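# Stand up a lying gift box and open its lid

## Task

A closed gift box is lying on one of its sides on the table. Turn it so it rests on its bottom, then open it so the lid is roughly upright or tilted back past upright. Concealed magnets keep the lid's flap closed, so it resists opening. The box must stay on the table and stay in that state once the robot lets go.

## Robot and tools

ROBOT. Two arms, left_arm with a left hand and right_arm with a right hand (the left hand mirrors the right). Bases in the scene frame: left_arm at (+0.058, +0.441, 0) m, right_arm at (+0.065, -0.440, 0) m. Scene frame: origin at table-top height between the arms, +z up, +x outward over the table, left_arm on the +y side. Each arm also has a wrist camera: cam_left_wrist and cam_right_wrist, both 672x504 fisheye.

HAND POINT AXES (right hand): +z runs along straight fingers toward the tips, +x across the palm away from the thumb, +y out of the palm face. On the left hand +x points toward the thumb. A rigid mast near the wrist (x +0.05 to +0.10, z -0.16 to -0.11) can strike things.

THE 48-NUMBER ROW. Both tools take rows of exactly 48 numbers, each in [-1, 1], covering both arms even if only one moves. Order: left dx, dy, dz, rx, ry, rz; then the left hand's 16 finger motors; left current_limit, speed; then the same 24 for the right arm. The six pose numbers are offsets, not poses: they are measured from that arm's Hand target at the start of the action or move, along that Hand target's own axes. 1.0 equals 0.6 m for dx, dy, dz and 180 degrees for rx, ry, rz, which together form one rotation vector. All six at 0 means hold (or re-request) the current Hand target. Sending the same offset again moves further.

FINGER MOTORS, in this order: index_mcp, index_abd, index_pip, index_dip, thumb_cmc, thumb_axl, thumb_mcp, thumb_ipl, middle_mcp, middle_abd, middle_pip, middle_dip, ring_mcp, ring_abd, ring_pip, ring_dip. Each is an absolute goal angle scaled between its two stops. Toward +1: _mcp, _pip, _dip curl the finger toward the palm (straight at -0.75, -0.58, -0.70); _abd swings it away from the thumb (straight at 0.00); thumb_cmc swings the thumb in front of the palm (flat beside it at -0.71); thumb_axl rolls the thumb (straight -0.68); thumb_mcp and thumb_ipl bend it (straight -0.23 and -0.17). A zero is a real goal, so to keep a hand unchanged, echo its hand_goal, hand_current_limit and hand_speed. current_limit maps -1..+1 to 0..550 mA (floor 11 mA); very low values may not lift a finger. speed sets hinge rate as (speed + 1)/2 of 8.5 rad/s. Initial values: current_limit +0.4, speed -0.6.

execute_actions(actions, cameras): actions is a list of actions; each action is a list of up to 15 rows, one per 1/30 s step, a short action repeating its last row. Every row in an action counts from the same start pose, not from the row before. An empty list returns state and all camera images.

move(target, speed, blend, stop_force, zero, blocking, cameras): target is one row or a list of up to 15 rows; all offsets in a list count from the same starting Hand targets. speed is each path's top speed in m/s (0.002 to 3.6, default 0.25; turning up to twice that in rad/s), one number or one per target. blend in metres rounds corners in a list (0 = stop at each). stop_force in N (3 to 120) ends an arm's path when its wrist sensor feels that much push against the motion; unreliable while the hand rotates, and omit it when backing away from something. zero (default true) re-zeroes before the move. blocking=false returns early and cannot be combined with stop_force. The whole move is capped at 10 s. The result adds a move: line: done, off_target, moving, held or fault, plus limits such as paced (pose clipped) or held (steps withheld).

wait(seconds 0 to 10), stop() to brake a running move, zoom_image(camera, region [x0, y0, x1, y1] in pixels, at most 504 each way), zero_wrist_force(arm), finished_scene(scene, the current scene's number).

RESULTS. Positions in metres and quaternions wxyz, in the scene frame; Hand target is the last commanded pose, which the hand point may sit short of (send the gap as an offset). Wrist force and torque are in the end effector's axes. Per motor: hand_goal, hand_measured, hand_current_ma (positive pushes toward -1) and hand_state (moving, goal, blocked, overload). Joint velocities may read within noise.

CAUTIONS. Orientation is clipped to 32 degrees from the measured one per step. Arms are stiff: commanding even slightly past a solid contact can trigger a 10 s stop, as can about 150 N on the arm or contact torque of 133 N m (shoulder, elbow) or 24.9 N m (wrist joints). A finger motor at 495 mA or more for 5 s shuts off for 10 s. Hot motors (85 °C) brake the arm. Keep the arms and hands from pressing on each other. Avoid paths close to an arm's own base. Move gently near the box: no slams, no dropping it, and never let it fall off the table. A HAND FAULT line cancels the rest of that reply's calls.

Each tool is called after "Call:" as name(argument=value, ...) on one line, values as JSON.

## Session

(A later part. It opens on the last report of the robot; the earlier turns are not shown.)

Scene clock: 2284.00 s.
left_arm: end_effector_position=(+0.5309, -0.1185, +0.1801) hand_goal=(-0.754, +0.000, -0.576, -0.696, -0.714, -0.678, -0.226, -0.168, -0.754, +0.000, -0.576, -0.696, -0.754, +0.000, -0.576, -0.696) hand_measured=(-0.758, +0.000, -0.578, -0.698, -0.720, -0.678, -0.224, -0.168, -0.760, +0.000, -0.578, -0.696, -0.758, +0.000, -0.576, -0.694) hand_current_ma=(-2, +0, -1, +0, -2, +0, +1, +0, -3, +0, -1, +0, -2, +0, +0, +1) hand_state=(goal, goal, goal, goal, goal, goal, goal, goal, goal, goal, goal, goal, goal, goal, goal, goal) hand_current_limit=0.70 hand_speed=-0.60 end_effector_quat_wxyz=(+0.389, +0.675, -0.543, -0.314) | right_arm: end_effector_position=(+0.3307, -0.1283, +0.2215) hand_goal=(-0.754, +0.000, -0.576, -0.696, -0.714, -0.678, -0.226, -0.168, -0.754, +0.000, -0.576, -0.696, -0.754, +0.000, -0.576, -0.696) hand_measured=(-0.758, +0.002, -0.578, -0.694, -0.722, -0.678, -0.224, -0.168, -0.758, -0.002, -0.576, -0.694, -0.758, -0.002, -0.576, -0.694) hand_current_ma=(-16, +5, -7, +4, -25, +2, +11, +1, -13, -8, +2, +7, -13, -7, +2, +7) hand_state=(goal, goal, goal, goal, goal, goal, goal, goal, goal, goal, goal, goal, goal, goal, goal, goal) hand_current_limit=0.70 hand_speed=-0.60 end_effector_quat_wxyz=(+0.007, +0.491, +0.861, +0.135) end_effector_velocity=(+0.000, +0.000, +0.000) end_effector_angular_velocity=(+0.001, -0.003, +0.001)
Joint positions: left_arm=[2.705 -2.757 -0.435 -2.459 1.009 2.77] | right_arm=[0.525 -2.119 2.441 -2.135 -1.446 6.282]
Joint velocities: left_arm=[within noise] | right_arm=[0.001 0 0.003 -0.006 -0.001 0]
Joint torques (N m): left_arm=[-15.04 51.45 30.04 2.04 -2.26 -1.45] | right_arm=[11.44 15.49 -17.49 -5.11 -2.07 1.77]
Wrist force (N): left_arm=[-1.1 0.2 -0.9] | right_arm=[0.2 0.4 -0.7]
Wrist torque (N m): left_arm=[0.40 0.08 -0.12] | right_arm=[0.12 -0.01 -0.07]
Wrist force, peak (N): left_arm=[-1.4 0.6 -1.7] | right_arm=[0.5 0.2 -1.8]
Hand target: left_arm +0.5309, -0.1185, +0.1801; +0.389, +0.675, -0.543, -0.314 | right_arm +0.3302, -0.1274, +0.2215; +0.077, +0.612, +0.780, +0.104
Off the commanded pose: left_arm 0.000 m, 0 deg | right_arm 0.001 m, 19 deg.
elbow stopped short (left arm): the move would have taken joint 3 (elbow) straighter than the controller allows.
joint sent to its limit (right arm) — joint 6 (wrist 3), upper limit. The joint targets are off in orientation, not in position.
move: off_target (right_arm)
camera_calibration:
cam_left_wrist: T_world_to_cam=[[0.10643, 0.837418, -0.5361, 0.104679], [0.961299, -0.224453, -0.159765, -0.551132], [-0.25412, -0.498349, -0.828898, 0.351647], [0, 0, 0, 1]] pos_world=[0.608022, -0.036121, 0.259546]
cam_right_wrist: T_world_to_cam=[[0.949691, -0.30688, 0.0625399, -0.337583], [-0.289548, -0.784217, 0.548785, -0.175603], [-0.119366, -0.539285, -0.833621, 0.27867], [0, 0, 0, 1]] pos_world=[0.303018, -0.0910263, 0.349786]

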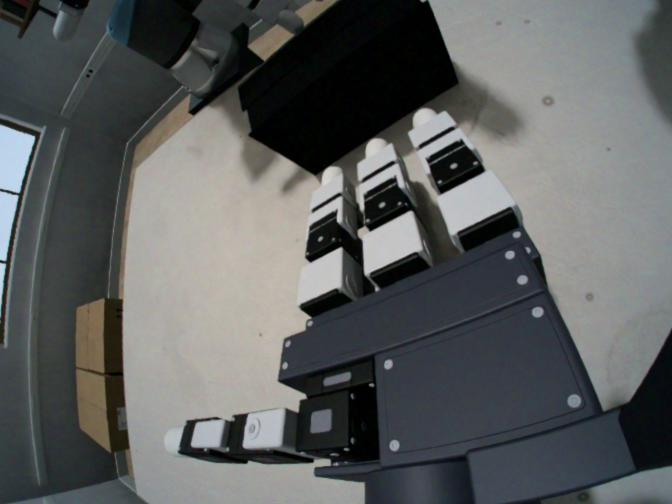

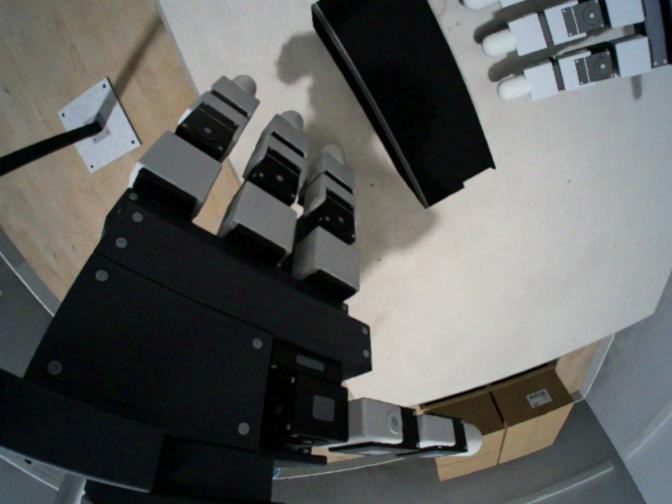

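Call:
move(target=[[0,0,0,0,0,0,-0.754,0,-0.576,-0.696,-0.714,-0.678,-0.226,-0.168,-0.754,0,-0.576,-0.696,-0.754,0,-0.576,-0.696,0.7,-0.6,0.0205,0.0405,0.0123,0,0,0,-0.754,0,-0.576,-0.696,-0.714,-0.678,-0.226,-0.168,-0.754,0,-0.576,-0.696,-0.754,0,-0.576,-0.696,0.7,-0.6],[0,0,0,0,0,0,-0.754,0,-0.576,-0.696,-0.714,-0.678,-0.226,-0.168,-0.754,0,-0.576,-0.696,-0.754,0,-0.576,-0.696,0.7,-0.6,-0.0147,0.141,0.0337,0,0,0,-0.754,0,-0.576,-0.696,-0.714,-0.678,-0.226,-0.168,-0.754,0,-0.576,-0.696,-0.754,0,-0.576,-0.696,0.7,-0.6]], speed=0.05, cameras=["all"])

Call:
zoom_image(camera="cam_left_wrist", region=[200, 0, 500, 220])

Call:
zoom_image(camera="cam_right_wrist", region=[200, 0, 500, 220])

Scene clock: 2313.30 s.
left_arm: end_effector_position=(+0.5309, -0.1185, +0.1801) hand_goal=(-0.754, +0.000, -0.576, -0.696, -0.714, -0.678, -0.226, -0.168, -0.754, +0.000, -0.576, -0.696, -0.754, +0.000, -0.576, -0.696) hand_measured=(-0.760, -0.014, -0.578, -0.698, -0.720, -0.678, -0.224, -0.168, -0.760, +0.000, -0.578, -0.696, -0.758, +0.000, -0.576, -0.694) hand_current_ma=(-3, -8, -1, +0, -2, +0, +1, +0, -3, +0, -1, +0, -2, +0, +0, +1) hand_state=(goal, goal, goal, goal, goal, goal, goal, goal, goal, goal, goal, goal, goal, goal, goal, goal) hand_current_limit=0.70 hand_speed=-0.60 end_effector_quat_wxyz=(+0.389, +0.675, -0.543, -0.314) | right_arm: end_effector_position=(+0.4170, -0.1159, +0.2236) hand_goal=(-0.754, +0.000, -0.576, -0.696, -0.714, -0.678, -0.226, -0.168, -0.754, +0.000, -0.576, -0.696, -0.754, +0.000, -0.576, -0.696) hand_measured=(-0.790, +0.030, -0.594, -0.704, -0.722, -0.678, -0.224, -0.168, -0.772, +0.016, -0.586, -0.698, -0.758, -0.002, -0.576, -0.694) hand_current_ma=(-150, +103, -71, -31, -25, +2, +11, +1, -73, +55, -33, -8, -13, -7, +2, +7) hand_state=(blocked, blocked, goal, goal, goal, goal, goal, goal, goal, goal, goal, goal, goal, goal, goal, goal) hand_current_limit=0.70 hand_speed=-0.60 end_effector_quat_wxyz=(+0.034, +0.513, +0.849, +0.126)
Joint positions: left_arm=[2.705 -2.757 -0.435 -2.459 1.009 2.77] | right_arm=[0.48 -1.883 2.32 -2.259 -1.496 6.282]
Joint torques (N m): left_arm=[-13.77 51.28 28.17 -1.64 -1.47 -0.8] | right_arm=[-14.9 4.66 -29.07 -5.71 -3.24 1.67]
Wrist force (N): left_arm=[-0.3 -0.1 -4.1] | right_arm=[3.0 -2.6 -2.7]
Wrist torque (N m): left_arm=[0.63 0.27 -0.07] | right_arm=[0.54 0.37 0.18]
Wrist force, peak (N): left_arm=[-0.2 -0.2 -4.1] | right_arm=[3.0 -2.6 -2.7]
Hand target: left_arm +0.5309, -0.1185, +0.1801; +0.389, +0.675, -0.543, -0.314 | right_arm +0.4168, -0.1152, +0.2236; +0.077, +0.612, +0.780, +0.104
Off the commanded pose: left_arm 0.000 m, 0 deg | right_arm 0.001 m, 15 deg.
joint sent to its limit (right arm) — joint 6 (wrist 3), upper limit. The joint targets are off in orientation, not in position.
move: off_target (right_arm)
camera_calibration:
cam_left_wrist: T_world_to_cam=[[0.106521, 0.837397, -0.536115, 0.104627], [0.961289, -0.224533, -0.159715, -0.551142], [-0.25412, -0.498348, -0.828898, 0.351647], [0, 0, 0, 1]] pos_world=[0.608022, -0.0361212, 0.259546]
cam_right_wrist: T_world_to_cam=[[0.928371, -0.3568, 0.104026, -0.421998], [-0.350021, -0.74528, 0.567488, -0.116542], [-0.124951, -0.563251, -0.816784, 0.293102], [0, 0, 0, 1]] pos_world=[0.387602, -0.072335, 0.349436]

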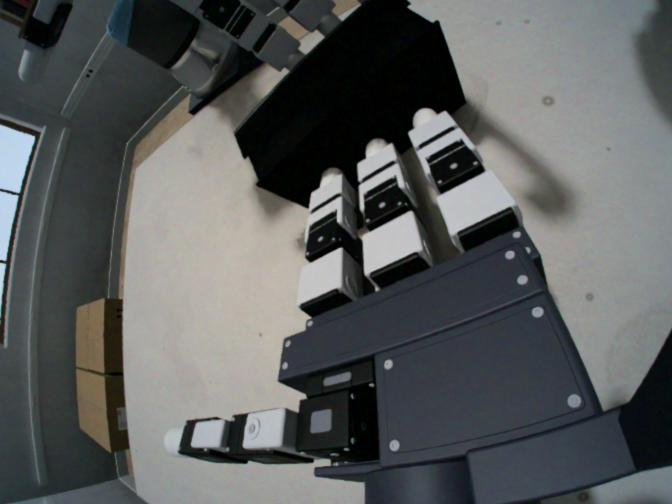

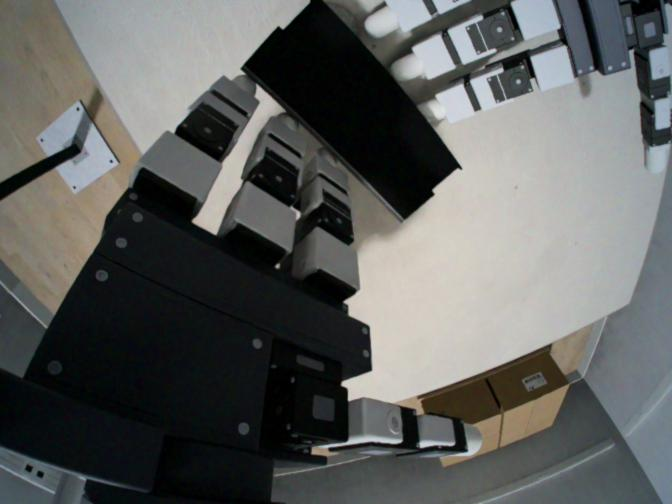

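Scaled by 1.680 from the camera's 672x504 image, which has a finer 960x720 frame.

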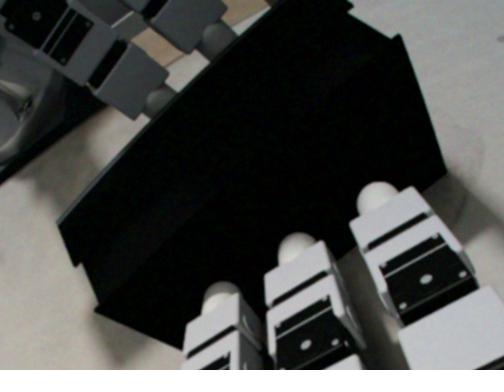

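Scaled by 1.680 from the camera's 672x504 image, which has a finer 960x720 frame.

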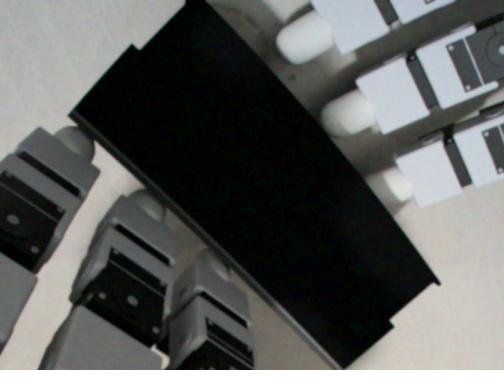

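Call:
move(target=[[0,-0.009,-0.0145,0,0,0,-0.754,0,-0.576,-0.696,-0.714,-0.678,-0.226,-0.168,-0.754,0,-0.576,-0.696,-0.754,0,-0.576,-0.696,0.7,-0.6,0.006,-0.025,-0.0055,0,0,0,-0.754,0,-0.576,-0.696,-0.714,-0.678,-0.226,-0.168,-0.754,0,-0.576,-0.696,-0.754,0,-0.576,-0.696,0.7,-0.6],[0,-0.0754,0.0238,0,0,0,-0.754,0,-0.576,-0.696,-0.714,-0.678,-0.226,-0.168,-0.754,0,-0.576,-0.696,-0.754,0,-0.576,-0.696,0.7,-0.6,0.006,-0.025,-0.0055,0,0,0,-0.754,0,-0.576,-0.696,-0.714,-0.678,-0.226,-0.168,-0.754,0,-0.576,-0.696,-0.754,0,-0.576,-0.696,0.7,-0.6],[0,-0.0664,0.0383,0,0,0,-0.754,0,-0.576,-0.696,-0.714,-0.678,-0.226,-0.168,-0.754,0,-0.576,-0.696,-0.754,0,-0.576,-0.696,0.7,-0.6,0.006,-0.025,-0.0055,0,0,0,-0.754,0,-0.576,-0.696,-0.714,-0.678,-0.226,-0.168,-0.754,0,-0.576,-0.696,-0.754,0,-0.576,-0.696,0.7,-0.6]], speed=0.04)

Call:
move(target=[0,0,0,0,0,0,-0.754,0,-0.576,-0.696,-0.714,-0.678,-0.226,-0.168,-0.754,0,-0.576,-0.696,-0.754,0,-0.576,-0.696,0.7,-0.6,-0.024,0.085,0.012,0,0,0,-0.754,0,-0.576,-0.696,-0.714,-0.678,-0.226,-0.168,-0.754,0,-0.576,-0.696,-0.754,0,-0.576,-0.696,0.9,-0.6], speed=0.03, cameras=["all"])

Call:
zoom_image(camera="cam_left_wrist", region=[200, 0, 500, 220])

Scene clock: 2339.57 s.
left_arm: end_effector_position=(+0.5310, -0.1185, +0.1341) hand_goal=(-0.754, +0.000, -0.576, -0.696, -0.714, -0.678, -0.226, -0.168, -0.754, +0.000, -0.576, -0.696, -0.754, +0.000, -0.576, -0.696) hand_measured=(-0.756, -0.002, -0.576, -0.696, -0.720, -0.678, -0.224, -0.168, -0.756, +0.000, -0.576, -0.696, -0.758, +0.000, -0.576, -0.694) hand_current_ma=(-1, -1, +0, +0, -2, +0, +1, +0, -1, +0, +0, +0, -1, +0, +0, +1) hand_state=(goal, goal, goal, goal, goal, goal, goal, goal, goal, goal, goal, goal, goal, goal, goal, goal) hand_current_limit=0.70 hand_speed=-0.60 end_effector_quat_wxyz=(+0.389, +0.675, -0.543, -0.314) | right_arm: end_effector_position=(+0.4014, -0.1161, +0.2229) hand_goal=(-0.754, +0.000, -0.576, -0.696, -0.714, -0.678, -0.226, -0.168, -0.754, +0.000, -0.576, -0.696, -0.754, +0.000, -0.576, -0.696) hand_measured=(-0.760, +0.000, -0.580, -0.698, -0.722, -0.678, -0.224, -0.168, -0.758, +0.002, -0.578, -0.698, -0.758, -0.002, -0.576, -0.694) hand_current_ma=(-18, +0, -10, -9, -25, +2, +11, +1, -14, +6, -9, -8, -13, -4, +2, +6) hand_state=(goal, goal, goal, goal, goal, goal, goal, goal, goal, goal, goal, goal, goal, goal, goal, goal) hand_current_limit=0.70 hand_speed=-0.60 end_effector_quat_wxyz=(+0.030, +0.507, +0.852, +0.128)
Joint positions: left_arm=[2.705 -2.781 -0.505 -2.365 1.01 2.77] | right_arm=[0.492 -1.919 2.343 -2.246 -1.489 6.282]
Joint torques (N m): left_arm=[-14.47 63.41 15.18 2 -2.18 -1.62] | right_arm=[11.85 -11.25 -24.96 -4.56 2.17 1.65]
Wrist force (N): left_arm=[-0.9 0.2 -2.3] | right_arm=[0.2 0.3 -0.8]
Wrist torque (N m): left_arm=[0.43 0.08 -0.08] | right_arm=[0.15 0.01 -0.03]
Wrist force, peak (N): left_arm=[-0.2 -0.1 -4.6] | right_arm=[3.2 -2.8 -3.1]
Hand target: left_arm +0.5309, -0.1185, +0.1341; +0.389, +0.675, -0.543, -0.314 | right_arm +0.4010, -0.1153, +0.2230; +0.077, +0.612, +0.780, +0.104
Off the commanded pose: left_arm 0.000 m, 0 deg | right_arm 0.001 m, 16 deg.
joint sent to its limit (right arm) — joint 6 (wrist 3), upper limit. The joint targets are off in orientation, not in position.
move: off_target (right_arm)

Scene clock: 2344.47 s.
left_arm: end_effector_position=(+0.5309, -0.1185, +0.1341) hand_goal=(-0.754, +0.000, -0.576, -0.696, -0.714, -0.678, -0.226, -0.168, -0.754, +0.000, -0.576, -0.696, -0.754, +0.000, -0.576, -0.696) hand_measured=(-0.760, -0.044, -0.576, -0.694, -0.720, -0.678, -0.224, -0.168, -0.756, +0.000, -0.576, -0.696, -0.758, +0.000, -0.576, -0.694) hand_current_ma=(-3, -50, +0, +0, -2, +0, +1, +0, -1, +0, +0, +0, -1, +0, +0, +1) hand_state=(goal, blocked, goal, goal, goal, goal, goal, goal, goal, goal, goal, goal, goal, goal, goal, goal) hand_current_limit=0.70 hand_speed=-0.60 end_effector_quat_wxyz=(+0.389, +0.675, -0.543, -0.314) | right_arm: end_effector_position=(+0.4543, -0.1178, +0.2290) hand_goal=(-0.754, +0.000, -0.576, -0.696, -0.714, -0.678, -0.226, -0.168, -0.754, +0.000, -0.576, -0.696, -0.754, +0.000, -0.576, -0.696) hand_measured=(-0.848, +0.138, -0.628, -0.716, -0.722, -0.678, -0.224, -0.168, -0.814, +0.114, -0.612, -0.708, -0.788, +0.048, -0.596, -0.704) hand_current_ma=(-446, +522, -216, -76, -25, +2, +11, +1, -274, +443, -139, -40, -139, +172, -78, -25) hand_state=(blocked, blocked, blocked, blocked, goal, goal, goal, goal, blocked, blocked, blocked, goal, blocked, blocked, blocked, goal) hand_current_limit=0.90 hand_speed=-0.60 end_effector_quat_wxyz=(+0.043, +0.526, +0.840, +0.123)
Joint positions: left_arm=[2.705 -2.781 -0.506 -2.365 1.009 2.77] | right_arm=[0.45 -1.809 2.257 -2.273 -1.512 6.282]
Joint torques (N m): left_arm=[-14.48 54.95 15.15 -0.73 -0.37 -1.52] | right_arm=[-20.22 12.93 -22.4 -5.1 -6.79 1.51]
Wrist force (N): left_arm=[0.6 -0.4 -14.7] | right_arm=[12.6 -7.2 -24.0]
Wrist torque (N m): left_arm=[1.40 0.64 -0.05] | right_arm=[2.83 1.94 0.84]
Wrist force, peak (N): left_arm=[0.6 -0.4 -14.7] | right_arm=[13.2 -7.9 -26.7]
Hand target: left_arm +0.5309, -0.1185, +0.1341; +0.389, +0.675, -0.543, -0.314 | right_arm +0.4541, -0.1171, +0.2290; +0.077, +0.612, +0.780, +0.104
Off the commanded pose: left_arm 0.000 m, 0 deg | right_arm 0.001 m, 13 deg.
joint sent to its limit (right arm) — joint 6 (wrist 3), upper limit. The joint targets are off in orientation, not in position.
move: off_target (right_arm)
camera_calibration:
cam_left_wrist: T_world_to_cam=[[0.106521, 0.837397, -0.536115, 0.0799661], [0.961289, -0.224533, -0.159715, -0.558489], [-0.25412, -0.498348, -0.828898, 0.313518], [0, 0, 0, 1]] pos_world=[0.608022, -0.0361212, 0.213546]
cam_right_wrist: T_world_to_cam=[[0.914488, -0.387058, 0.11789, -0.458305], [-0.380882, -0.725183, 0.573619, -0.0929256], [-0.136531, -0.56947, -0.810594, 0.304202], [0, 0, 0, 1]] pos_world=[0.425254, -0.0715446, 0.353918]

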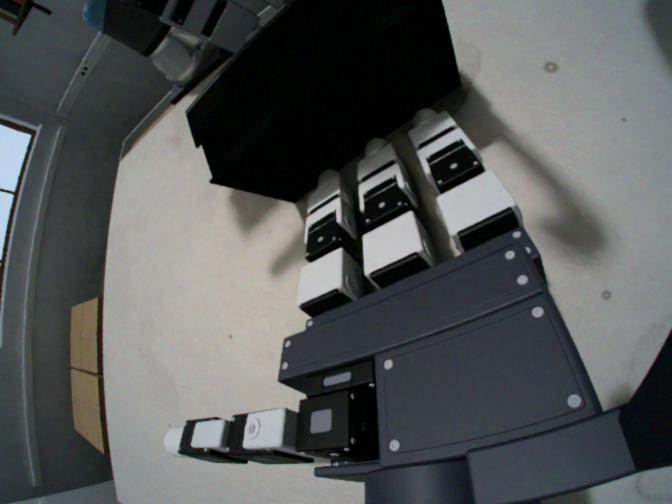

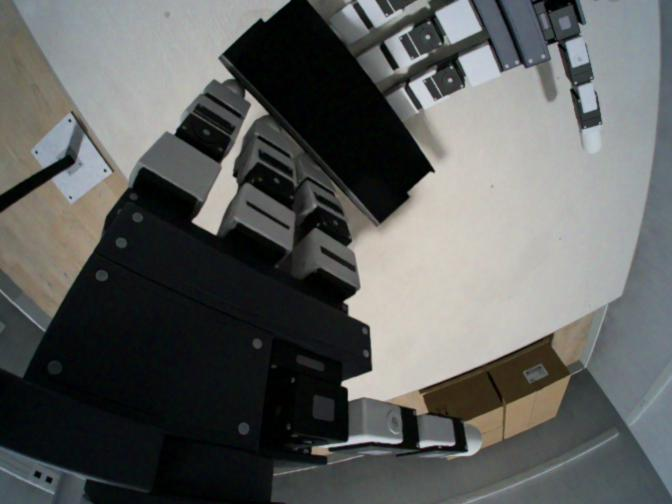

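Scaled by 1.680 from the camera's 672x504 image, which has a finer 960x720 frame.

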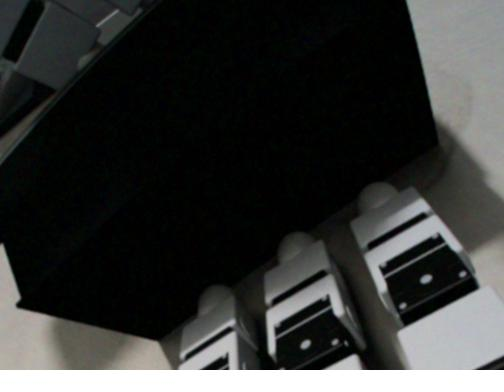

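Call:
move(target=[[0,0,0,0,0,0,-0.754,0,-0.576,-0.696,-0.714,-0.678,-0.226,-0.168,-0.754,0,-0.576,-0.696,-0.754,0,-0.576,-0.696,0.7,-0.6,0,0.0123,-0.0483,0,0,0,-0.754,0,-0.576,-0.696,-0.714,-0.678,-0.226,-0.168,-0.754,0,-0.576,-0.696,-0.754,0,-0.576,-0.696,0.7,-0.6],[0,0,0,0,0,0,-0.754,0,-0.576,-0.696,-0.714,-0.678,-0.226,-0.168,-0.754,0,-0.576,-0.696,-0.754,0,-0.576,-0.696,0.7,-0.6,0.027,-0.062,-0.065,0,0,0,-0.754,0,-0.576,-0.696,-0.714,-0.678,-0.226,-0.168,-0.754,0,-0.576,-0.696,-0.754,0,-0.576,-0.696,0.7,-0.6],[0,0,0,0,0,0,-0.754,0,-0.576,-0.696,-0.714,-0.678,-0.226,-0.168,-0.754,0,-0.576,-0.696,-0.754,0,-0.576,-0.696,0.7,-0.6,0.027,-0.085,0.025,0,0,0,-0.754,0,-0.576,-0.696,-0.714,-0.678,-0.226,-0.168,-0.754,0,-0.576,-0.696,-0.754,0,-0.576,-0.696,0.7,-0.6]], speed=0.1, cameras=["all"])

Call:
zoom_image(camera="cam_right_wrist", region=[180, 0, 480, 220])

Scene clock: 2370.33 s.
left_arm: end_effector_position=(+0.5309, -0.1185, +0.1341) hand_goal=(-0.754, +0.000, -0.576, -0.696, -0.714, -0.678, -0.226, -0.168, -0.754, +0.000, -0.576, -0.696, -0.754, +0.000, -0.576, -0.696) hand_measured=(-0.758, -0.012, -0.576, -0.694, -0.720, -0.678, -0.224, -0.168, -0.758, +0.000, -0.576, -0.696, -0.760, +0.000, -0.576, -0.694) hand_current_ma=(-1, -6, +0, +0, -2, +0, +1, +0, -1, +0, +0, +0, -2, +0, +0, +1) hand_state=(goal, goal, goal, goal, goal, goal, goal, goal, goal, goal, goal, goal, goal, goal, goal, goal) hand_current_limit=0.70 hand_speed=-0.60 end_effector_quat_wxyz=(+0.389, +0.675, -0.543, -0.314) | right_arm: end_effector_position=(+0.4064, -0.1128, +0.2016) hand_goal=(-0.754, +0.000, -0.576, -0.696, -0.714, -0.678, -0.226, -0.168, -0.754, +0.000, -0.576, -0.696, -0.754, +0.000, -0.576, -0.696) hand_measured=(-0.762, +0.194, -0.580, -0.700, -0.722, -0.678, -0.224, -0.168, -0.756, +0.006, -0.578, -0.698, -0.758, +0.002, -0.580, -0.698) hand_current_ma=(-26, +0, -14, -10, -25, +2, +11, +1, -6, +19, -6, -7, -13, +6, -10, -9) hand_state=(goal, overload, goal, goal, goal, goal, goal, goal, goal, goal, goal, goal, goal, goal, goal, goal) hand_current_limit=0.70 hand_speed=-0.60 end_effector_quat_wxyz=(+0.030, +0.506, +0.852, +0.127)
Joint positions: left_arm=[2.705 -2.781 -0.506 -2.365 1.009 2.77] | right_arm=[0.494 -1.868 2.372 -2.325 -1.49 6.282]
Joint torques (N m): left_arm=[8.57 58.91 27.44 1.31 0.73 -0.59] | right_arm=[10.81 5.98 -16.85 -4.99 -2.32 1.27]
Wrist force (N): left_arm=[-0.6 1.0 -1.9] | right_arm=[1.2 0.4 -0.8]
Wrist torque (N m): left_arm=[0.35 0.09 -0.08] | right_arm=[0.14 -0.13 0.03]
Wrist force, peak (N): left_arm=[0.5 -0.4 -15.0] | right_arm=[13.2 -7.8 -25.8]
Hand target: left_arm +0.5309, -0.1185, +0.1341; +0.389, +0.675, -0.543, -0.314 | right_arm +0.4061, -0.1121, +0.2015; +0.077, +0.612, +0.780, +0.104
Off the commanded pose: left_arm 0.000 m, 0 deg | right_arm 0.001 m, 16 deg.
HAND FAULT: one or more motors of the hand drew too much current for too long and shut down. This happened 2 times since the last result. The arm does not stop for it. Each such motor holds nothing for 10 seconds from its own shutdown, also while the arm is stopped by a fault of its own. Then it runs to the goal last written, under the current limit last written. A HAND FAULT can take a little off the scene's score.
joint sent to its limit (right arm) — joint 6 (wrist 3), upper limit. The joint targets are off in orientation, not in position.
move: off_target (right_arm)
camera_calibration:
cam_left_wrist: T_world_to_cam=[[0.106521, 0.837397, -0.536115, 0.0799661], [0.961289, -0.224533, -0.159715, -0.558489], [-0.25412, -0.498348, -0.828898, 0.313518], [0, 0, 0, 1]] pos_world=[0.608022, -0.0361212, 0.213546]
cam_right_wrist: T_world_to_cam=[[0.934064, -0.343252, 0.0984984, -0.408605], [-0.33632, -0.752845, 0.565786, -0.111485], [-0.120053, -0.561607, -0.818648, 0.274132], [0, 0, 0, 1]] pos_world=[0.377079, -0.0702312, 0.327741]

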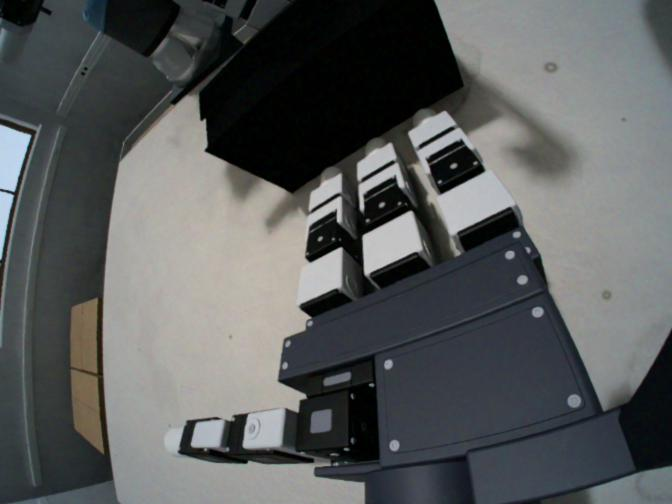

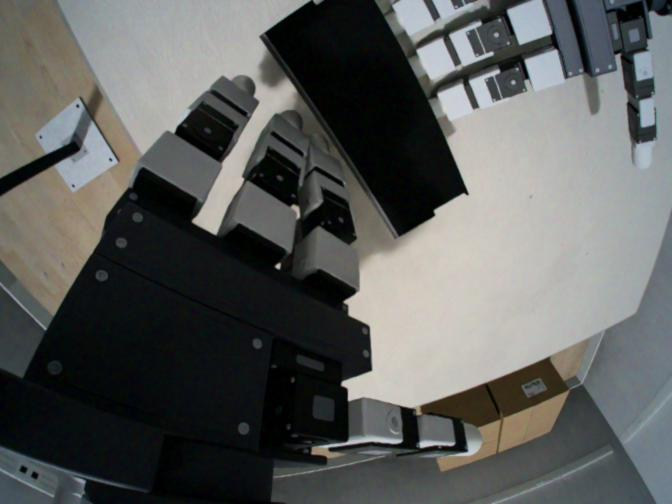

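Scaled by 1.680 from the camera's 672x504 image, which has a finer 960x720 frame.

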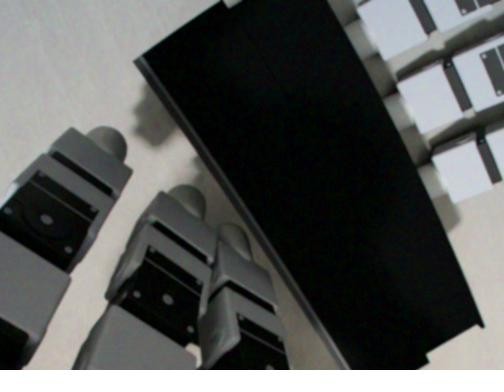

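Call:
move(target=[0,0,0,0,0,0,-0.754,0,-0.576,-0.696,-0.714,-0.678,-0.226,-0.168,-0.754,0,-0.576,-0.696,-0.754,0,-0.576,-0.696,0.7,-0.6,-0.03,0.085,0.018,0,0,0,-0.754,0,-0.576,-0.696,-0.714,-0.678,-0.226,-0.168,-0.754,0,-0.576,-0.696,-0.754,0,-0.576,-0.696,0.7,-0.6], speed=0.025, stop_force=7, cameras=["all"])

Call:
zoom_image(camera="cam_right_wrist", region=[180, 0, 480, 220])

Call:
zoom_image(camera="cam_left_wrist", region=[180, 0, 480, 220])

Scene clock: 2384.47 s.
left_arm: end_effector_position=(+0.5309, -0.1185, +0.1341) hand_goal=(-0.754, +0.000, -0.576, -0.696, -0.714, -0.678, -0.226, -0.168, -0.754, +0.000, -0.576, -0.696, -0.754, +0.000, -0.576, -0.696) hand_measured=(-0.758, -0.012, -0.576, -0.694, -0.720, -0.678, -0.224, -0.168, -0.758, +0.000, -0.576, -0.696, -0.760, +0.000, -0.576, -0.694) hand_current_ma=(-2, -6, +0, +0, -2, +0, +1, +0, -1, +0, +0, +0, -2, +0, +0, +1) hand_state=(goal, goal, goal, goal, goal, goal, goal, goal, goal, goal, goal, goal, goal, goal, goal, goal) hand_current_limit=0.70 hand_speed=-0.60 end_effector_quat_wxyz=(+0.389, +0.675, -0.543, -0.314) | right_arm: end_effector_position=(+0.4309, -0.1154, +0.2026) hand_goal=(-0.754, +0.000, -0.576, -0.696, -0.714, -0.678, -0.226, -0.168, -0.754, +0.000, -0.576, -0.696, -0.754, +0.000, -0.576, -0.696) hand_measured=(-0.820, +0.058, -0.608, -0.706, -0.722, -0.678, -0.224, -0.168, -0.778, +0.026, -0.588, -0.700, -0.758, +0.002, -0.580, -0.698) hand_current_ma=(-297, +208, -128, -38, -24, +2, +11, +1, -98, +86, -45, -11, -13, +6, -10, -9) hand_state=(blocked, blocked, blocked, goal, goal, goal, goal, goal, blocked, blocked, goal, goal, goal, goal, goal, goal) hand_current_limit=0.70 hand_speed=-0.60 end_effector_quat_wxyz=(+0.036, +0.517, +0.846, +0.125)
Joint positions: left_arm=[2.705 -2.781 -0.506 -2.365 1.009 2.77] | right_arm=[0.469 -1.819 2.337 -2.34 -1.499 6.282]
Joint torques (N m): left_arm=[8.03 57.77 24.22 1 0.71 -0.33] | right_arm=[9.5 -24.53 -15.69 -1.1 0.76 1.02]
Wrist force (N): left_arm=[-0.3 0.4 -8.4] | right_arm=[4.9 -3.1 -5.3]
Wrist torque (N m): left_arm=[0.88 0.29 -0.07] | right_arm=[0.82 0.33 0.39]
Wrist force, peak (N): left_arm=[-0.2 0.4 -8.6] | right_arm=[5.9 -4.4 -7.5]
Hand target: left_arm +0.5309, -0.1185, +0.1341; +0.389, +0.675, -0.543, -0.314 | right_arm +0.4309, -0.1154, +0.2026; +0.036, +0.517, +0.846, +0.125 (not the last commanded pose)
Off the commanded pose: left_arm 0.000 m, 0 deg | right_arm 0.030 m, 14 deg.
joint sent to its limit (right arm) — joint 6 (wrist 3), upper limit.
move: contact (right_arm)
camera_calibration:
cam_left_wrist: T_world_to_cam=[[0.106521, 0.837397, -0.536115, 0.0799661], [0.961289, -0.224533, -0.159715, -0.558489], [-0.25412, -0.498348, -0.828898, 0.313518], [0, 0, 0, 1]] pos_world=[0.608022, -0.0361212, 0.213546]
cam_right_wrist: T_world_to_cam=[[0.924, -0.367389, 0.106062, -0.432425], [-0.359304, -0.739229, 0.569598, -0.0951565], [-0.13086, -0.564417, -0.815052, 0.280063], [0, 0, 0, 1]] pos_world=[0.40202, -0.0711382, 0.328331]

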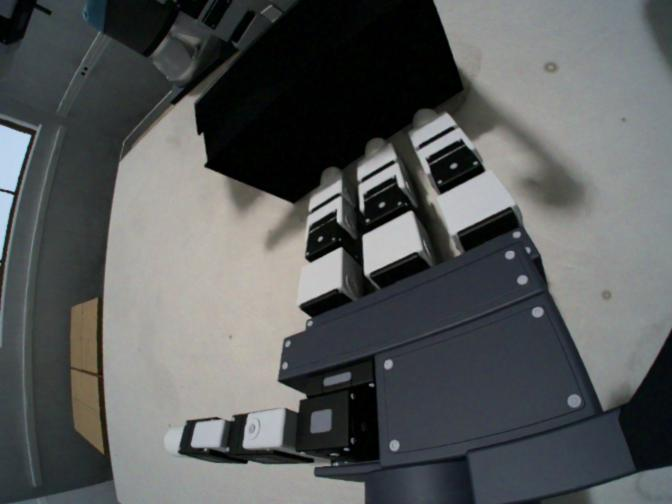

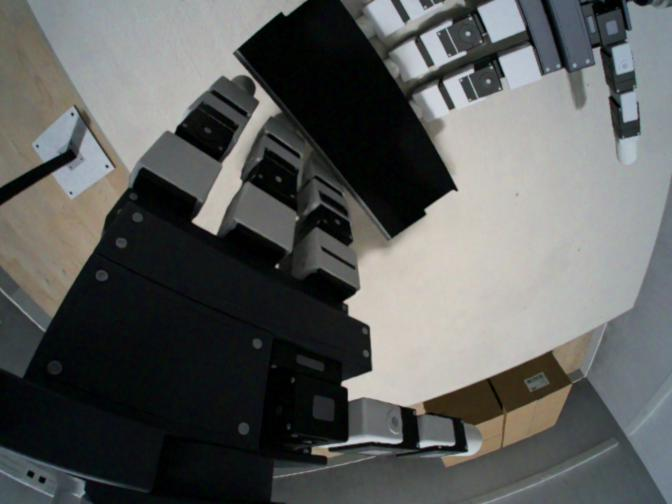

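Scaled by 1.680 from the camera's 672x504 image, which has a finer 960x720 frame.

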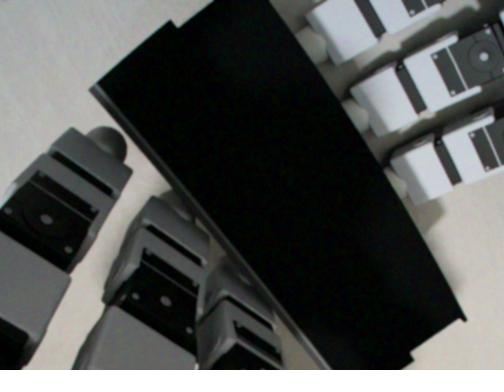

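Scaled by 1.680 from the camera's 672x504 image, which has a finer 960x720 frame.

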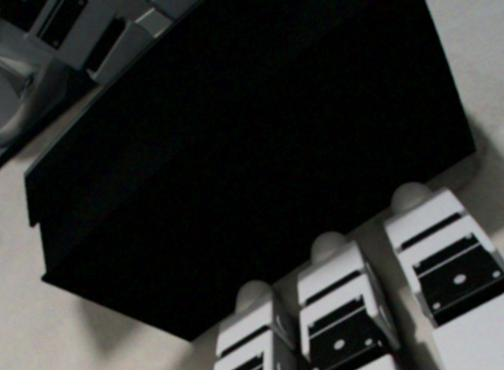

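Call:
execute_actions(actions=[])

Scene clock: 2459.73 s.
left_arm: end_effector_position=(+0.5309, -0.1185, +0.1341) hand_goal=(-0.754, +0.000, -0.576, -0.696, -0.714, -0.678, -0.226, -0.168, -0.754, +0.000, -0.576, -0.696, -0.754, +0.000, -0.576, -0.696) hand_measured=(-0.758, -0.012, -0.576, -0.694, -0.720, -0.678, -0.224, -0.168, -0.758, +0.000, -0.576, -0.696, -0.760, +0.000, -0.576, -0.694) hand_current_ma=(-2, -6, +0, +0, -2, +0, +1, +0, -1, +0, +0, +0, -2, +0, +0, +1) hand_state=(goal, goal, goal, goal, goal, goal, goal, goal, goal, goal, goal, goal, goal, goal, goal, goal) hand_current_limit=0.70 hand_speed=-0.60 end_effector_quat_wxyz=(+0.389, +0.675, -0.543, -0.314) | right_arm: end_effector_position=(+0.4309, -0.1154, +0.2026) hand_goal=(-0.754, +0.000, -0.576, -0.696, -0.714, -0.678, -0.226, -0.168, -0.754, +0.000, -0.576, -0.696, -0.754, +0.000, -0.576, -0.696) hand_measured=(-0.820, +0.058, -0.608, -0.706, -0.722, -0.678, -0.224, -0.168, -0.778, +0.026, -0.588, -0.700, -0.758, +0.002, -0.580, -0.698) hand_current_ma=(-297, +208, -128, -38, -24, +2, +11, +1, -98, +86, -45, -11, -13, +6, -10, -9) hand_state=(blocked, blocked, blocked, goal, goal, goal, goal, goal, blocked, blocked, goal, goal, goal, goal, goal, goal) hand_current_limit=0.70 hand_speed=-0.60 end_effector_quat_wxyz=(+0.036, +0.517, +0.846, +0.125)
Joint positions: left_arm=[2.705 -2.781 -0.506 -2.365 1.009 2.77] | right_arm=[0.469 -1.819 2.337 -2.34 -1.499 6.282]
Joint velocities: within noise
Joint torques (N m): left_arm=[7.91 58.24 17.88 0.87 0.76 -0.25] | right_arm=[9.89 -24.32 -15.98 -0.95 0.86 1.03]
Motor temperatures (°C): left_arm=[32 33 31 39 33 35] | right_arm=[28 40 29 32 33 35]
Wrist force (N): left_arm=[-0.7 0.4 -8.3] | right_arm=[4.7 -2.9 -5.2]
Wrist torque (N m): left_arm=[0.87 0.34 -0.11] | right_arm=[0.83 0.36 0.38]
Wrist force, peak (N): left_arm=[-0.6 0.4 -8.7] | right_arm=[4.9 -3.2 -5.4]
Hand target: left_arm +0.5309, -0.1185, +0.1341; +0.389, +0.675, -0.543, -0.314 | right_arm +0.4309, -0.1154, +0.2026; +0.036, +0.517, +0.846, +0.125 (not the last commanded pose)
Off the commanded pose: left_arm 0.000 m, 0 deg | right_arm 0.030 m, 14 deg.
camera_calibration:
cam_left_wrist: T_world_to_cam=[[0.106521, 0.837397, -0.536115, 0.0799661], [0.961289, -0.224533, -0.159715, -0.558489], [-0.25412, -0.498348, -0.828898, 0.313518], [0, 0, 0, 1]] pos_world=[0.608022, -0.0361212, 0.213546]
cam_right_wrist: T_world_to_cam=[[0.924, -0.367389, 0.106062, -0.432425], [-0.359304, -0.739229, 0.569598, -0.0951565], [-0.13086, -0.564417, -0.815052, 0.280063], [0, 0, 0, 1]] pos_world=[0.40202, -0.0711382, 0.328331]

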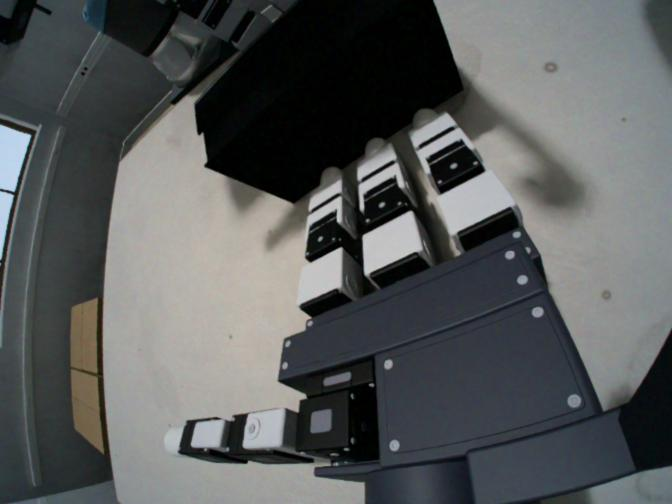

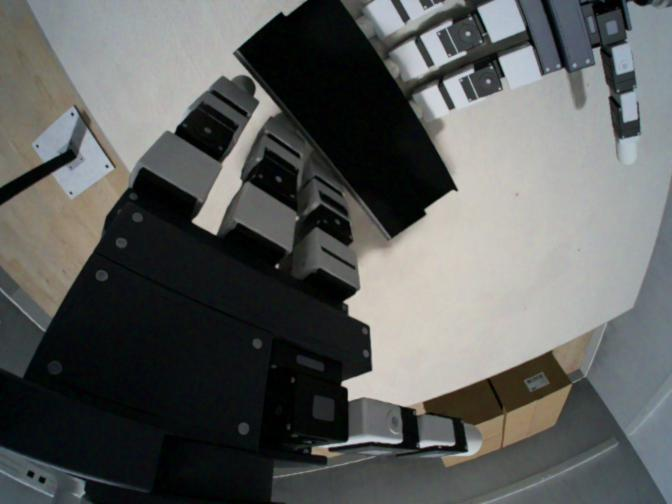

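Call:
move(target=[[0,0,0,0,0,0,-0.754,0,-0.576,-0.696,-0.714,-0.678,-0.226,-0.168,-0.754,0,-0.576,-0.696,-0.754,0,-0.576,-0.696,0.7,-0.6,-0.0143,0.0567,-0.0237,0,0,0,-0.754,0,-0.576,-0.696,-0.714,-0.678,-0.226,-0.168,-0.754,0,-0.576,-0.696,-0.754,0,-0.576,-0.696,0.7,-0.6],[0,0,0,0,0,0,-0.754,0,-0.576,-0.696,-0.714,-0.678,-0.226,-0.168,-0.754,0,-0.576,-0.696,-0.754,0,-0.576,-0.696,0.7,-0.6,-0.029,0.1051,-0.0285,0,0,0,-0.754,0,-0.576,-0.696,-0.714,-0.678,-0.226,-0.168,-0.754,0,-0.576,-0.696,-0.754,0,-0.576,-0.696,0.7,-0.6]], speed=0.05, blend=[0.01, 0], cameras=["all"])

Scene clock: 2486.97 s.
left_arm: end_effector_position=(+0.5309, -0.1185, +0.1341) hand_goal=(-0.754, +0.000, -0.576, -0.696, -0.714, -0.678, -0.226, -0.168, -0.754, +0.000, -0.576, -0.696, -0.754, +0.000, -0.576, -0.696) hand_measured=(-0.760, -0.018, -0.576, -0.698, -0.720, -0.678, -0.224, -0.168, -0.760, +0.000, -0.576, -0.696, -0.760, +0.000, -0.576, -0.694) hand_current_ma=(-3, -12, +0, -1, -2, +0, +1, +0, -3, +0, +0, +0, -3, +0, +0, +1) hand_state=(goal, goal, goal, goal, goal, goal, goal, goal, goal, goal, goal, goal, goal, goal, goal, goal) hand_current_limit=0.70 hand_speed=-0.60 end_effector_quat_wxyz=(+0.389, +0.675, -0.543, -0.314) | right_arm: end_effector_position=(+0.4902, -0.1065, +0.2336) hand_goal=(-0.754, +0.000, -0.576, -0.696, -0.714, -0.678, -0.226, -0.168, -0.754, +0.000, -0.576, -0.696, -0.754, +0.000, -0.576, -0.696) hand_measured=(-0.858, +0.146, -0.634, -0.716, -0.722, -0.678, -0.224, -0.168, -0.800, +0.100, -0.604, -0.708, -0.758, +0.002, -0.580, -0.698) hand_current_ma=(-468, +467, -243, -78, -24, +2, +11, +1, -204, +381, -110, -42, -13, +6, -10, -9) hand_state=(blocked, blocked, blocked, blocked, goal, goal, goal, goal, blocked, blocked, blocked, goal, goal, goal, goal, goal) hand_current_limit=0.70 hand_speed=-0.60 end_effector_quat_wxyz=(+0.036, +0.517, +0.846, +0.125)
Joint positions: left_arm=[2.705 -2.781 -0.506 -2.365 1.009 2.77] | right_arm=[0.421 -1.726 2.177 -2.269 -1.487 6.236]
Joint torques (N m): left_arm=[5.57 58.1 17.37 0.39 0.65 -0.15] | right_arm=[-16.51 13.18 -17.35 1.61 0.59 -0.72]
Wrist force (N): left_arm=[-0.2 0.7 0.1] | right_arm=[7.8 -2.9 -35.0]
Wrist torque (N m): left_arm=[0.30 0.22 -0.04] | right_arm=[3.59 0.83 0.67]
Wrist force, peak (N): left_arm=[-0.4 0.2 -12.1] | right_arm=[7.8 -2.9 -35.0]
Hand target: left_arm +0.5309, -0.1185, +0.1341; +0.389, +0.675, -0.543, -0.314 | right_arm +0.4904, -0.1065, +0.2336; +0.036, +0.517, +0.846, +0.125
Off the commanded pose: left_arm 0.000 m, 0 deg | right_arm 0.000 m, 0 deg.
move: done
camera_calibration:
cam_left_wrist: T_world_to_cam=[[0.106521, 0.837397, -0.536115, 0.0799661], [0.961289, -0.224533, -0.159715, -0.558489], [-0.25412, -0.498348, -0.828898, 0.313518], [0, 0, 0, 1]] pos_world=[0.608022, -0.0361212, 0.213546]
cam_right_wrist: T_world_to_cam=[[0.92393, -0.367535, 0.106169, -0.487205], [-0.359484, -0.739157, 0.569578, -0.0847027], [-0.130864, -0.564416, -0.815052, 0.31809], [0, 0, 0, 1]] pos_world=[0.46132, -0.0621382, 0.359231]

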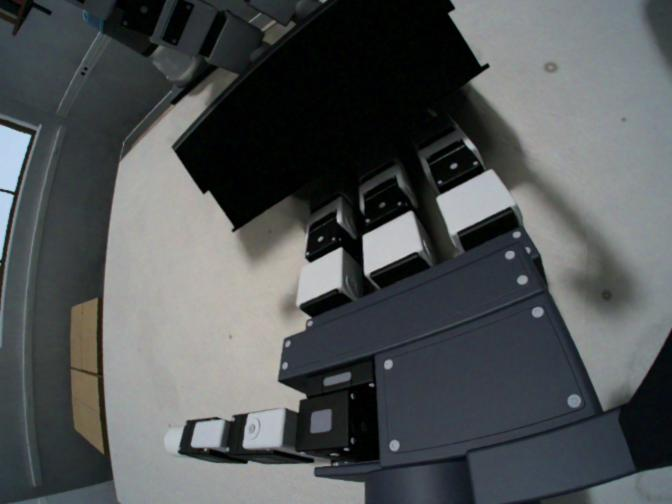

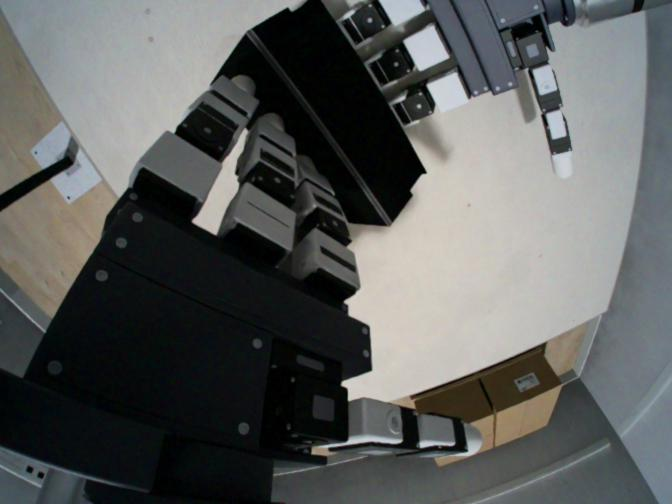

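Call:
move(target=[[0,0,0,0,0,0,-0.754,0,-0.576,-0.696,-0.714,-0.678,-0.226,-0.168,-0.754,0,-0.576,-0.696,-0.754,0,-0.576,-0.696,0.7,-0.6,0.0197,-0.0338,-0.0582,0,0,0,-0.754,0,-0.576,-0.696,-0.714,-0.678,-0.226,-0.168,-0.754,0,-0.576,-0.696,-0.754,0,-0.576,-0.696,0.7,-0.6]], speed=0.04, cameras=["all"])

Scene clock: 2501.10 s.
left_arm: end_effector_position=(+0.5309, -0.1185, +0.1341) hand_goal=(-0.754, +0.000, -0.576, -0.696, -0.714, -0.678, -0.226, -0.168, -0.754, +0.000, -0.576, -0.696, -0.754, +0.000, -0.576, -0.696) hand_measured=(-0.758, -0.010, -0.576, -0.696, -0.720, -0.678, -0.224, -0.168, -0.758, +0.000, -0.576, -0.696, -0.758, +0.000, -0.576, -0.694) hand_current_ma=(-1, -5, +0, +0, -2, +0, +1, +0, -1, +0, +0, +0, -2, +0, +0, +0) hand_state=(goal, goal, goal, goal, goal, goal, goal, goal, goal, goal, goal, goal, goal, goal, goal, goal) hand_current_limit=0.70 hand_speed=-0.60 end_effector_quat_wxyz=(+0.389, +0.675, -0.543, -0.314) | right_arm: end_effector_position=(+0.4608, -0.1109, +0.2630) hand_goal=(-0.754, +0.000, -0.576, -0.696, -0.714, -0.678, -0.226, -0.168, -0.754, +0.000, -0.576, -0.696, -0.754, +0.000, -0.576, -0.696) hand_measured=(-0.760, +0.002, -0.580, -0.698, -0.722, -0.678, -0.224, -0.168, -0.758, +0.002, -0.578, -0.698, -0.758, +0.002, -0.580, -0.698) hand_current_ma=(-18, +7, -10, -9, -24, +2, +11, +1, -14, +8, -9, -9, -13, +6, -10, -9) hand_state=(goal, goal, goal, goal, goal, goal, goal, goal, goal, goal, goal, goal, goal, goal, goal, goal) hand_current_limit=0.70 hand_speed=-0.60 end_effector_quat_wxyz=(+0.036, +0.517, +0.846, +0.125)
Joint positions: left_arm=[2.705 -2.781 -0.506 -2.365 1.009 2.77] | right_arm=[0.443 -1.826 2.172 -2.166 -1.493 6.258]
Joint torques (N m): left_arm=[1.62 57.68 28.43 0.43 0.69 0.06] | right_arm=[11 -28.08 -28.79 -0.7 -2.14 1.69]
Wrist force (N): left_arm=[-0.6 0.8 -1.5] | right_arm=[1.3 0.0 -0.7]
Wrist torque (N m): left_arm=[0.35 0.11 -0.07] | right_arm=[0.07 -0.16 0.06]
Wrist force, peak (N): left_arm=[-0.6 1.5 -4.4] | right_arm=[8.1 -2.7 -35.3]
Hand target: left_arm +0.5309, -0.1185, +0.1341; +0.389, +0.675, -0.543, -0.314 | right_arm +0.4607, -0.1109, +0.2631; +0.036, +0.517, +0.846, +0.125
Off the commanded pose: left_arm 0.000 m, 0 deg | right_arm 0.000 m, 0 deg.
move: done
camera_calibration:
cam_left_wrist: T_world_to_cam=[[0.106521, 0.837397, -0.536115, 0.0799661], [0.961289, -0.224533, -0.159715, -0.558489], [-0.25412, -0.498348, -0.828898, 0.313518], [0, 0, 0, 1]] pos_world=[0.608022, -0.0361212, 0.213546]
cam_right_wrist: T_world_to_cam=[[0.923933, -0.367527, 0.106164, -0.464789], [-0.359474, -0.73916, 0.569579, -0.115331], [-0.130864, -0.564416, -0.815052, 0.335803], [0, 0, 0, 1]] pos_world=[0.43192, -0.0665382, 0.388731]

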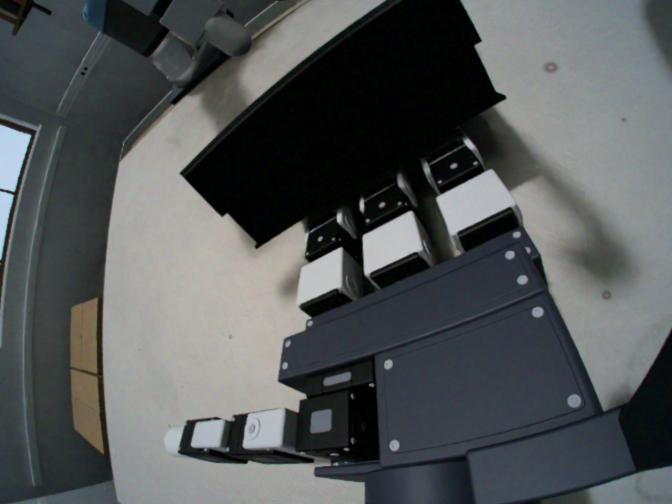

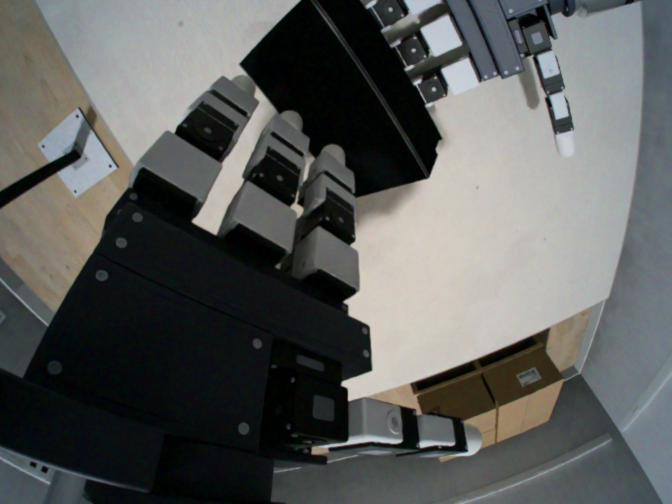

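Call:
move(target=[[0,0,0,0,0,0,-0.754,0,-0.576,-0.696,-0.714,-0.678,-0.226,-0.168,-0.754,0,-0.576,-0.696,-0.754,0,-0.576,-0.696,0.7,-0.6,0.048,-0.1068,-0.0907,0,0,0,-0.754,0,-0.576,-0.696,-0.714,-0.678,-0.226,-0.168,-0.754,0,-0.576,-0.696,-0.754,0,-0.576,-0.696,0.7,-0.6],[0,0.025,0.077,-0.0333,0,0,-0.754,0,-0.576,-0.696,-0.714,-0.678,-0.226,-0.168,-0.754,0,-0.576,-0.696,-0.754,0,-0.576,-0.696,0.7,-0.6,0.048,-0.1068,-0.0907,0,0,0,-0.754,0,-0.576,-0.696,-0.714,-0.678,-0.226,-0.168,-0.754,0,-0.576,-0.696,-0.754,0,-0.576,-0.696,0.7,-0.6]], speed=[0.1, 0.05], blend=0, cameras=["all"])

Scene clock: 2531.73 s.
left_arm: end_effector_position=(+0.4846, -0.1286, +0.1240) hand_goal=(-0.754, +0.000, -0.576, -0.696, -0.714, -0.678, -0.226, -0.168, -0.754, +0.000, -0.576, -0.696, -0.754, +0.000, -0.576, -0.696) hand_measured=(-0.728, -0.004, -0.568, -0.700, -0.720, -0.678, -0.224, -0.168, -0.730, +0.000, -0.570, -0.698, -0.732, +0.000, -0.568, -0.696) hand_current_ma=(+28, -1, +3, -1, -2, +0, +1, +0, +28, +0, +3, +0, +24, +0, +4, +0) hand_state=(blocked, goal, goal, goal, goal, goal, goal, goal, blocked, goal, goal, goal, blocked, goal, goal, goal) hand_current_limit=0.70 hand_speed=-0.60 end_effector_quat_wxyz=(+0.424, +0.653, -0.526, -0.342) | right_arm: end_effector_position=(+0.3819, -0.1233, +0.3018) hand_goal=(-0.754, +0.000, -0.576, -0.696, -0.714, -0.678, -0.226, -0.168, -0.754, +0.000, -0.576, -0.696, -0.754, +0.000, -0.576, -0.696) hand_measured=(-0.758, +0.002, -0.580, -0.698, -0.720, -0.678, -0.224, -0.168, -0.758, +0.002, -0.578, -0.698, -0.758, +0.002, -0.580, -0.698) hand_current_ma=(-15, +7, -10, -9, -24, +2, +11, +1, -12, +7, -9, -8, -12, +6, -10, -9) hand_state=(goal, goal, goal, goal, goal, goal, goal, goal, goal, goal, goal, goal, goal, goal, goal, goal) hand_current_limit=0.70 hand_speed=-0.60 end_effector_quat_wxyz=(+0.029, +0.504, +0.853, +0.128)
Joint positions: left_arm=[2.672 -2.721 -0.705 -2.332 0.945 2.814] | right_arm=[0.498 -2.046 2.202 -1.977 -1.489 6.282]
Joint torques (N m): left_arm=[-16.24 52.99 10.06 3.14 -1.14 1.97] | right_arm=[11.41 11.2 -29.96 -3.54 2.5 1.72]
Wrist force (N): left_arm=[-1.4 14.2 -10.6] | right_arm=[1.2 0.1 -1.1]
Wrist torque (N m): left_arm=[0.92 -0.03 -0.47] | right_arm=[0.14 -0.13 0.05]
Wrist force, peak (N): left_arm=[-1.4 14.2 -10.6] | right_arm=[1.6 -0.1 -1.6]
Hand target: left_arm +0.4845, -0.1286, +0.1240; +0.424, +0.653, -0.526, -0.342 | right_arm +0.3816, -0.1227, +0.3018; +0.036, +0.517, +0.846, +0.125
Off the commanded pose: left_arm 0.000 m, 0 deg | right_arm 0.001 m, 2 deg.
joint sent to its limit (right arm) — joint 6 (wrist 3), upper limit. The joint targets still meet the commanded pose.
move: done
camera_calibration:
cam_left_wrist: T_world_to_cam=[[0.0504202, 0.825203, -0.562581, 0.116859], [0.940279, -0.229098, -0.251774, -0.496798], [-0.336651, -0.516288, -0.787472, 0.320965], [0, 0, 0, 1]] pos_world=[0.569289, -0.0445371, 0.193412]
cam_right_wrist: T_world_to_cam=[[0.935693, -0.338662, 0.0989296, -0.399312], [-0.332998, -0.755055, 0.564804, -0.18567], [-0.11658, -0.561427, -0.819274, 0.346248], [0, 0, 0, 1]] pos_world=[0.352171, -0.0810299, 0.428043]

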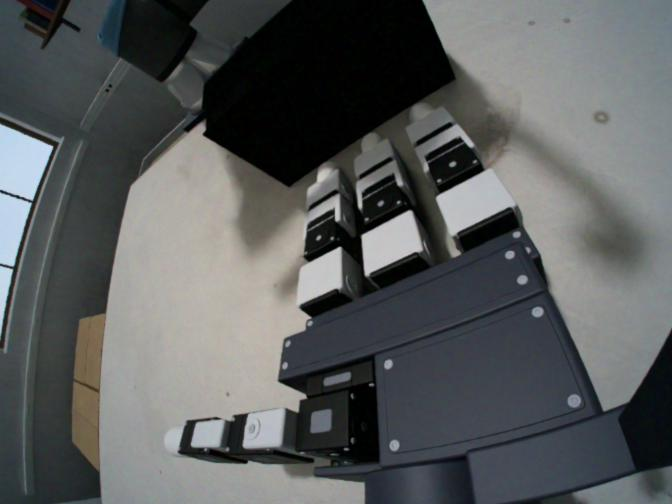

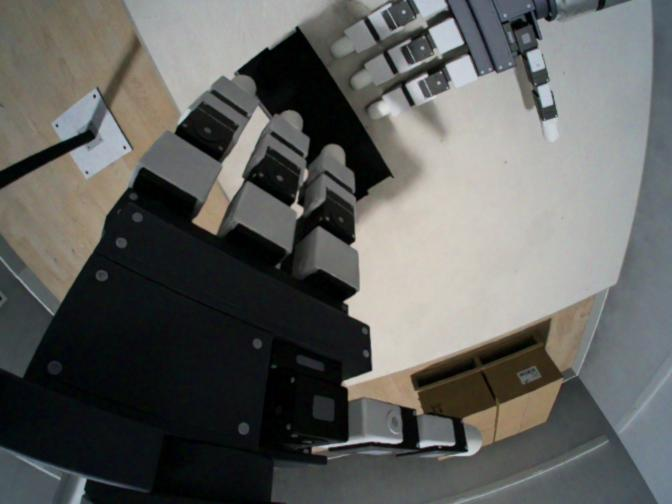

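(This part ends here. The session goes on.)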